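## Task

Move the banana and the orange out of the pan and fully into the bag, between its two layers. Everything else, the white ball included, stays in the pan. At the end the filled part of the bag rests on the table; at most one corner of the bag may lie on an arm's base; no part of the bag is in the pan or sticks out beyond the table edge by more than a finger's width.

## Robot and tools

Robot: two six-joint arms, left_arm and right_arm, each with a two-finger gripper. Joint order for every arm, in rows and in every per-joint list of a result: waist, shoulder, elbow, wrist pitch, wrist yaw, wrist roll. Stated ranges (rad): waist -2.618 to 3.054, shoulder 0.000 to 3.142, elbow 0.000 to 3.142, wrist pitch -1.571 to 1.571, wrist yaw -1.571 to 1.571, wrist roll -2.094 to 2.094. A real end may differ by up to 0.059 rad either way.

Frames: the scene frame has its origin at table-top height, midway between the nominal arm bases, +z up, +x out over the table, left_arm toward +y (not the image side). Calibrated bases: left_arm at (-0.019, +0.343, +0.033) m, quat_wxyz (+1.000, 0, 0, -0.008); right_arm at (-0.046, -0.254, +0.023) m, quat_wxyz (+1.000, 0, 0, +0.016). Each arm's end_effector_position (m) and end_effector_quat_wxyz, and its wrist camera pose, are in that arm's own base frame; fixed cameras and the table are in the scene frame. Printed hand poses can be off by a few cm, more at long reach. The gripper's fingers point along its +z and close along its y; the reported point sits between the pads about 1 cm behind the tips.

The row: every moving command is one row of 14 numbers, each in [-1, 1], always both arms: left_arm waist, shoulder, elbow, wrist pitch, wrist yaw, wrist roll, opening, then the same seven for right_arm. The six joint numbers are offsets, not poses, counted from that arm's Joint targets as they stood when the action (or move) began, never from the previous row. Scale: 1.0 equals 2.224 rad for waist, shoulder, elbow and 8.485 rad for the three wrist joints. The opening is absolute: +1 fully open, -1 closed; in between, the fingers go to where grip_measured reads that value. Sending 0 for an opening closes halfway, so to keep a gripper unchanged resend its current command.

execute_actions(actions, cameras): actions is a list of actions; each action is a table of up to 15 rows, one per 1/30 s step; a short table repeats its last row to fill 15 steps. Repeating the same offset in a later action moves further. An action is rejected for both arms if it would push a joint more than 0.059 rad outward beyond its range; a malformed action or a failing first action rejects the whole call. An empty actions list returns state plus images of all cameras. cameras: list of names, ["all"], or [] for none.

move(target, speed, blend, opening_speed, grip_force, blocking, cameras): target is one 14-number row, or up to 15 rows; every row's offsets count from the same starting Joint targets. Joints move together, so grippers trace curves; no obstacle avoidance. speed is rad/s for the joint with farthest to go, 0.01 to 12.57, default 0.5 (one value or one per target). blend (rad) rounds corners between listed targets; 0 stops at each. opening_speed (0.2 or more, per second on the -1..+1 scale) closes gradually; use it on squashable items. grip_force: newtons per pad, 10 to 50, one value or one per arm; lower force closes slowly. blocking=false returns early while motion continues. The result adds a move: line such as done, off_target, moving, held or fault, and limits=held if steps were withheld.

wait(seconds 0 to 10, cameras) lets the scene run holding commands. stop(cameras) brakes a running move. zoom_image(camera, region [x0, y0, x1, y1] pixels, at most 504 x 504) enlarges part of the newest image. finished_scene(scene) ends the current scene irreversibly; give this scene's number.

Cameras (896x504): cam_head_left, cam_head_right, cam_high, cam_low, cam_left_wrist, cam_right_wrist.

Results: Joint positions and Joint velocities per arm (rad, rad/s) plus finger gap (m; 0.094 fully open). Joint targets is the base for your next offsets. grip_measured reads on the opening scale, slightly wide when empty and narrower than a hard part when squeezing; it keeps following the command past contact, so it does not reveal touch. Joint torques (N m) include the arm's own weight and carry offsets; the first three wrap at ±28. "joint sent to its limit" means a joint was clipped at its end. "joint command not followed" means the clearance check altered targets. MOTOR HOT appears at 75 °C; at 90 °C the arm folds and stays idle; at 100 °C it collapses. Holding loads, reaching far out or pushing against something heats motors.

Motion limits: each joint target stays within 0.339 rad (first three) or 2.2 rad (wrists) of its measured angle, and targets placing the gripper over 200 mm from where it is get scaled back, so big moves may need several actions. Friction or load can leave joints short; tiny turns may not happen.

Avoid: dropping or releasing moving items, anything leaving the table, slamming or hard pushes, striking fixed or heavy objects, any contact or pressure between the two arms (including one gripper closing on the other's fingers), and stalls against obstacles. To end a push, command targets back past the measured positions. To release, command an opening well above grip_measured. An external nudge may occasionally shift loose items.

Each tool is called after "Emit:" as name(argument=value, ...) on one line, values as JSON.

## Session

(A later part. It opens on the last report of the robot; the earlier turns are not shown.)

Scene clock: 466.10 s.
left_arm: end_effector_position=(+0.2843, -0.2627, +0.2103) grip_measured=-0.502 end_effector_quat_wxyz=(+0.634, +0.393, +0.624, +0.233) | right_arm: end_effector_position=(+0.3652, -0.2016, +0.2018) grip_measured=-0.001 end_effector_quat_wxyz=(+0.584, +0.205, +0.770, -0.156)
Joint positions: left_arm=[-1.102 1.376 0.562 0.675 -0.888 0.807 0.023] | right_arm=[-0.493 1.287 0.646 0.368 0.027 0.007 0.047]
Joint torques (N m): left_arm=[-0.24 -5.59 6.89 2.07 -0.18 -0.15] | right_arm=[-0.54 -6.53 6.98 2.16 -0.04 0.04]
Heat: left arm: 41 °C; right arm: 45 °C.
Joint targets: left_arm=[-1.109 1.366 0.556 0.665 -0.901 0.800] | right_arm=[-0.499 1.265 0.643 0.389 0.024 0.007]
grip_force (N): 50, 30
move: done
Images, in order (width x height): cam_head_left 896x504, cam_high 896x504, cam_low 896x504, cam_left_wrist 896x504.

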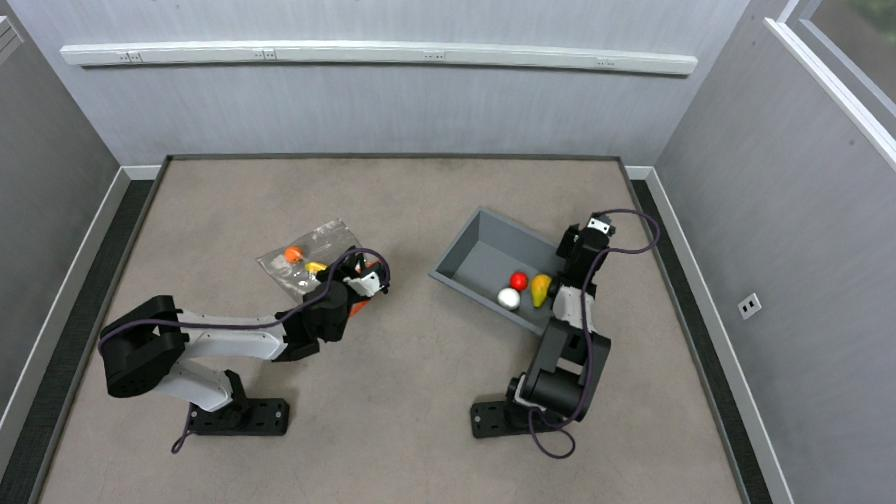

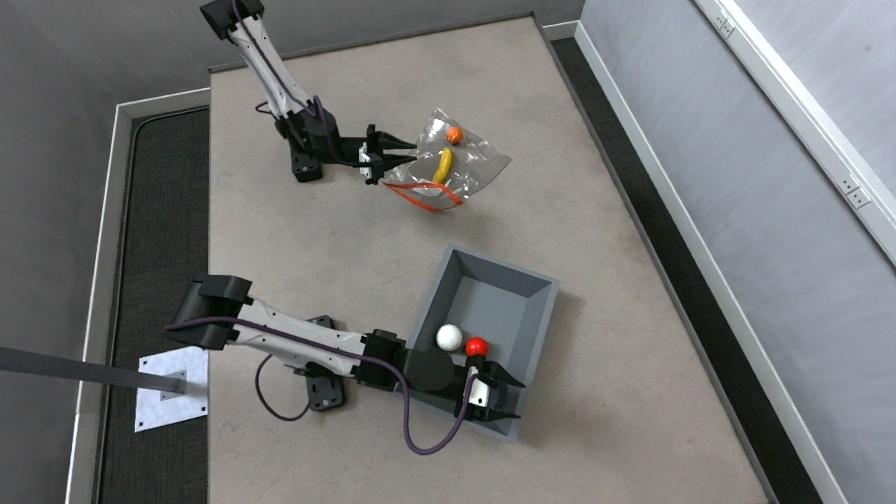

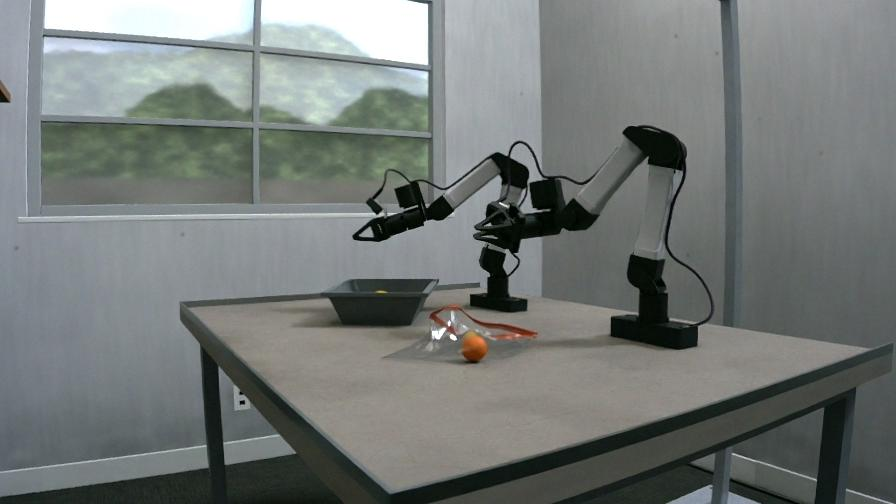

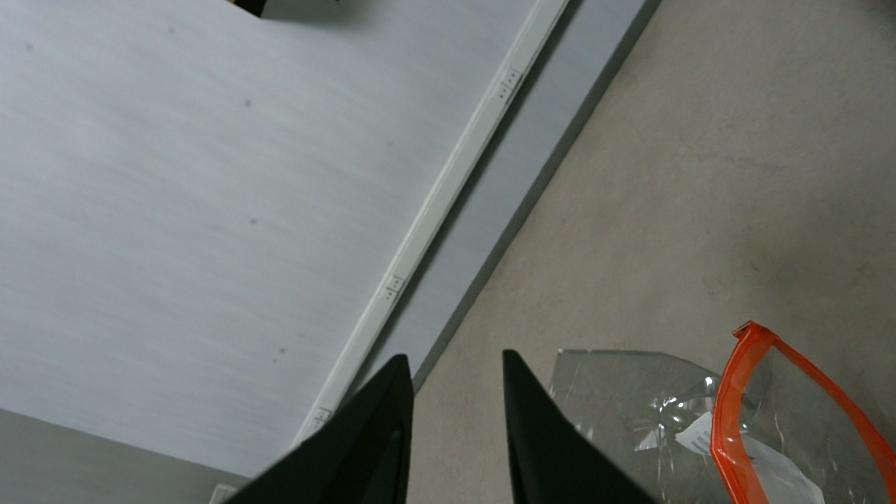

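Emit:
move(target=[0.124,0.185,0.6,-0.245,0.1062,-0.0943,-0.5,0,0,0,0,0,0,0.0], speed=0.9, cameras=["cam_left_wrist","cam_high","cam_head_left"])

Emit:
zoom_image(camera="cam_high", region=[400, 100, 520, 220])

Scene clock: 470.90 s.
left_arm: end_effector_position=(+0.2532, -0.2771, +0.2206) grip_measured=-0.502 end_effector_quat_wxyz=(+0.131, +0.407, +0.903, -0.048) | right_arm: end_effector_position=(+0.3652, -0.2016, +0.2018) grip_measured=-0.001 end_effector_quat_wxyz=(+0.584, +0.205, +0.770, -0.156)
Joint positions: left_arm=[-0.838 1.761 1.87 -1.4 -0.017 0.012 0.023] | right_arm=[-0.493 1.287 0.646 0.368 0.027 0.007 0.047]
Joint torques (N m): left_arm=[0.61 -6.78 9.21 0.92 0.15 -0.13] | right_arm=[-0.55 -6.53 6.99 2.16 -0.05 0.04]
Heat: left arm: 41 °C; right arm: 44 °C.
Joint targets: left_arm=[-0.833 1.777 1.891 -1.413 0.000 0.000] | right_arm=[-0.499 1.265 0.643 0.389 0.024 0.007]
grip_force (N): 50, 30
move: done
Images, in order (width x height): cam_head_left 896x504, cam_high 896x504, cam_left_wrist 896x504.

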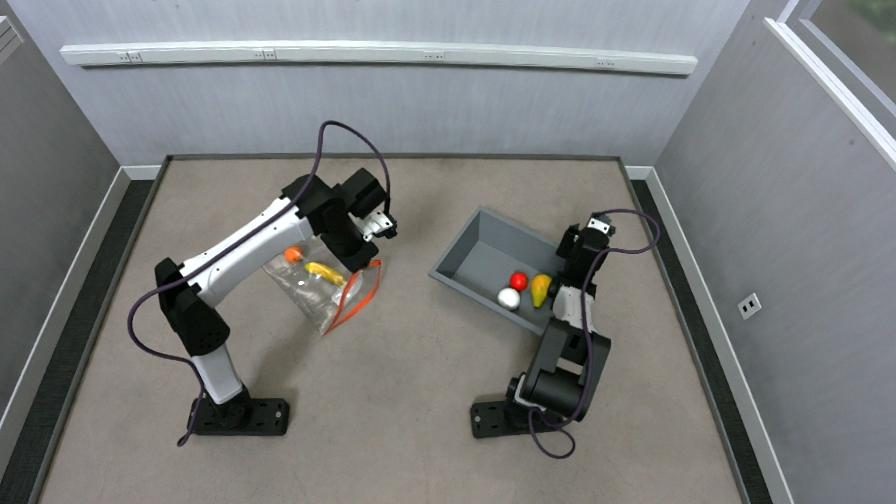

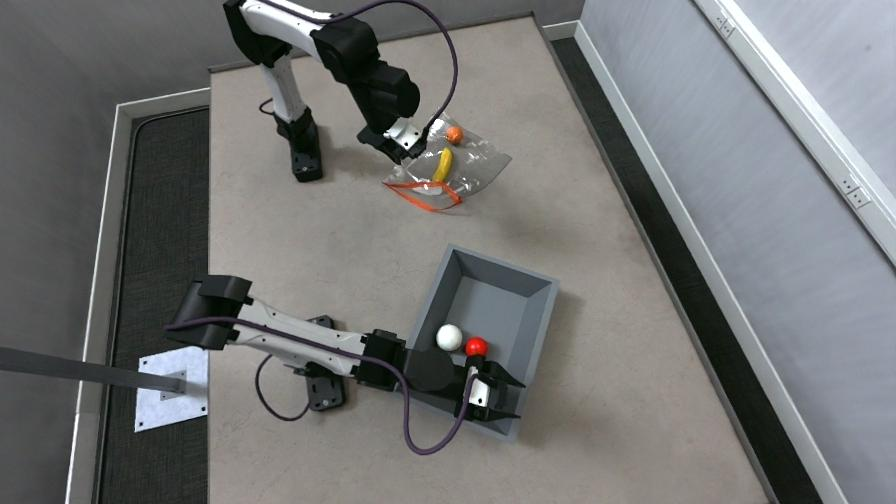

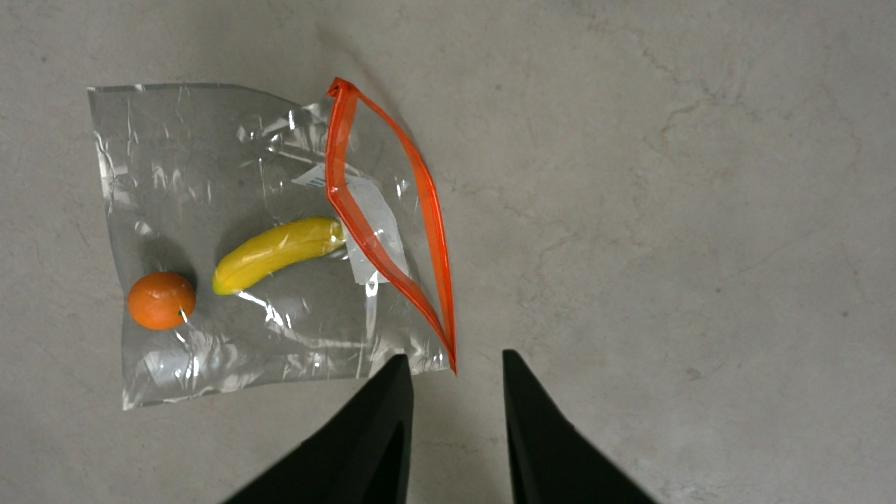

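Scaled by 4.200 from the camera's 896x504 image, which has a finer 1280x720 frame.

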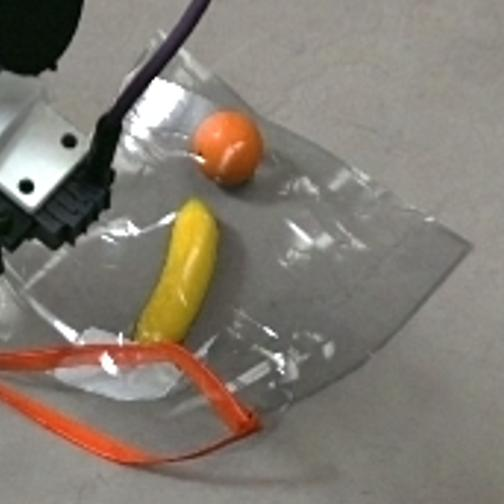

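Emit:
zoom_image(camera="cam_left_wrist", region=[190, 60, 490, 390])

Scaled by 1.527 from the camera's 896x504 image, which has a finer 1280x720 frame.

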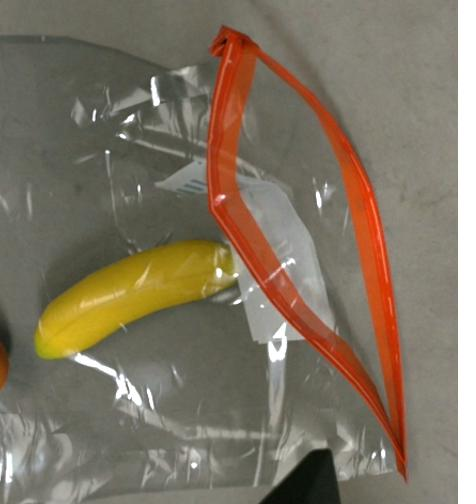

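Emit:
move(target=[[0.4496,0,0,0,0,0,-0.5,0.1,0,0,0,0,0,-1.0],[0.4496,0,0,0,0,0,-0.5,0.4726,0,0,0,-0.05,0,-1.0],[0.4496,0,0,0,0,0,-0.5,0.4726,0.3746,-0.1327,0.1252,-0.05,0,-1.0]], speed=[0.8,0.8,0.7], blend=[0.1,0.02,0], cameras=["cam_right_wrist","cam_high","cam_low"])

Emit:
zoom_image(camera="cam_high", region=[390, 100, 530, 240])

Emit:
zoom_image(camera="cam_low", region=[400, 260, 560, 380])

Scene clock: 478.40 s.
left_arm: end_effector_position=(+0.3698, +0.0636, +0.2205) grip_measured=-0.502 end_effector_quat_wxyz=(+0.138, -0.078, +0.987, +0.016) | right_arm: end_effector_position=(+0.3006, +0.2608, +0.0193) grip_measured=-0.990 end_effector_quat_wxyz=(+0.513, -0.322, +0.733, +0.309)
Joint positions: left_arm=[0.166 1.761 1.87 -1.401 -0.008 0.01 0.023] | right_arm=[0.548 2.09 0.349 1.43 -0.39 0.007 0]
Joint torques (N m): left_arm=[0.27 -6.76 9.18 0.9 0.08 -0.13] | right_arm=[0.46 -6.02 2.19 2.15 -0.19 0.03]
Heat: left arm: 41 °C; right arm: 43 °C.
Joint targets: left_arm=[0.167 1.777 1.891 -1.413 0.000 0.000] | right_arm=[0.552 2.098 0.348 1.452 -0.400 0.007]
grip_force (N): 50, 30
move: done
Images, in order (width x height): cam_high 896x504, cam_low 896x504, cam_right_wrist 896x504.

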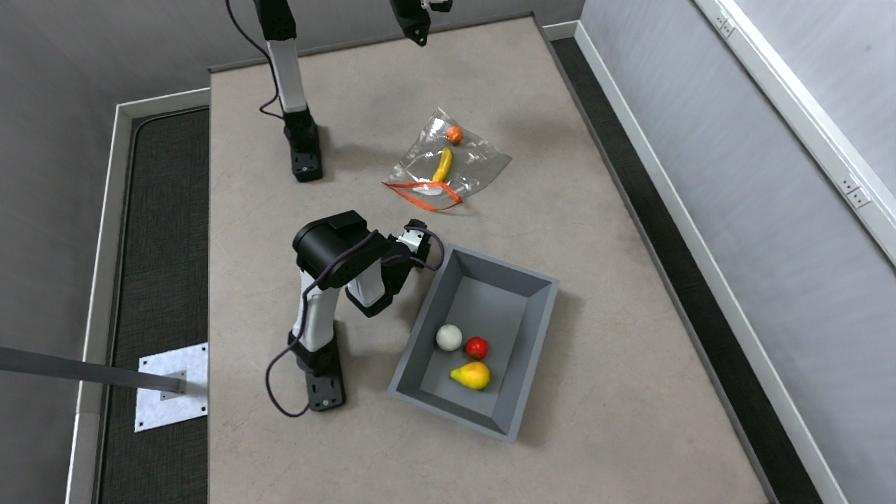

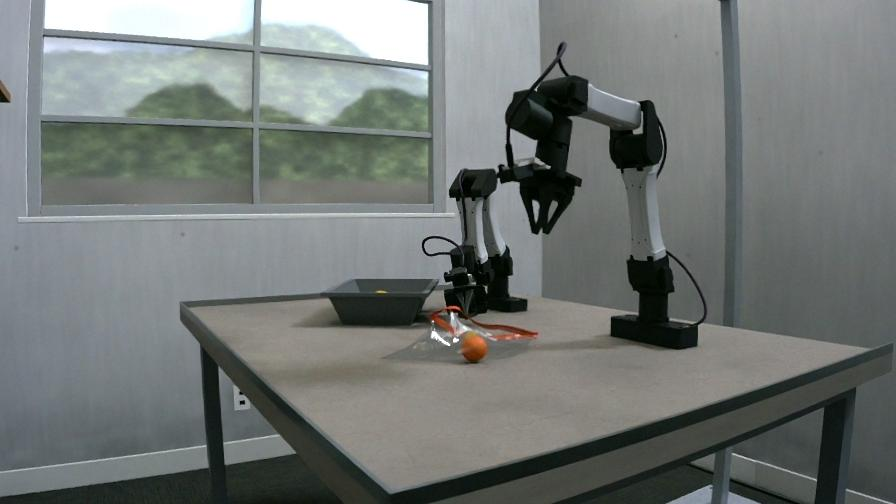

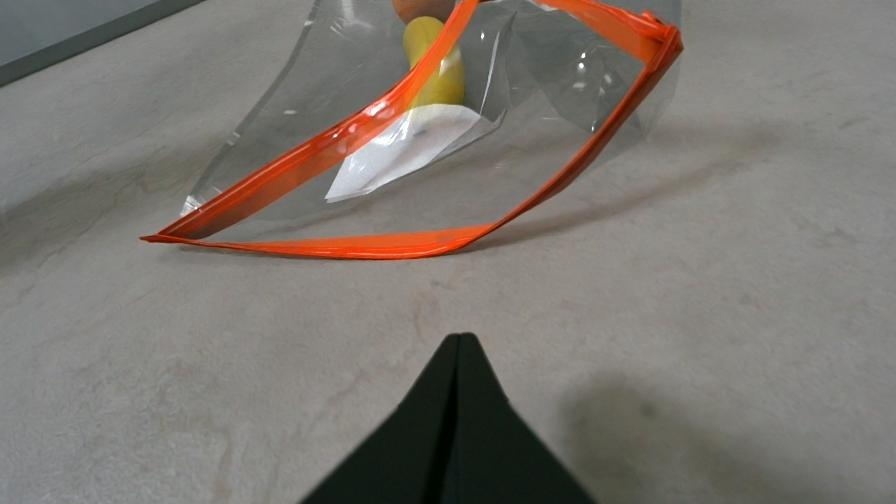

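Scaled by 3.600 from the camera's 896x504 image, which has a finer 1280x720 frame.

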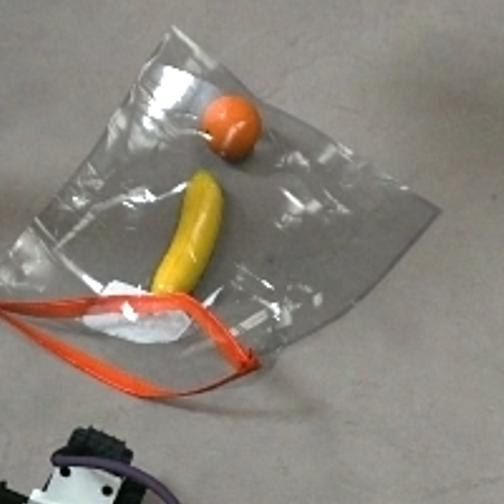

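Scaled by 3.150 from the camera's 896x504 image, which has a finer 1280x720 frame.

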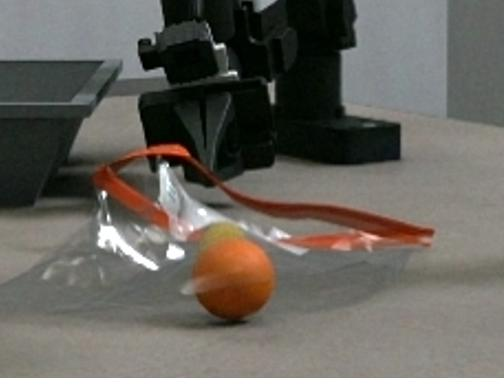

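Emit:
finished_scene(scene=2)

The scene is finished: the task was done.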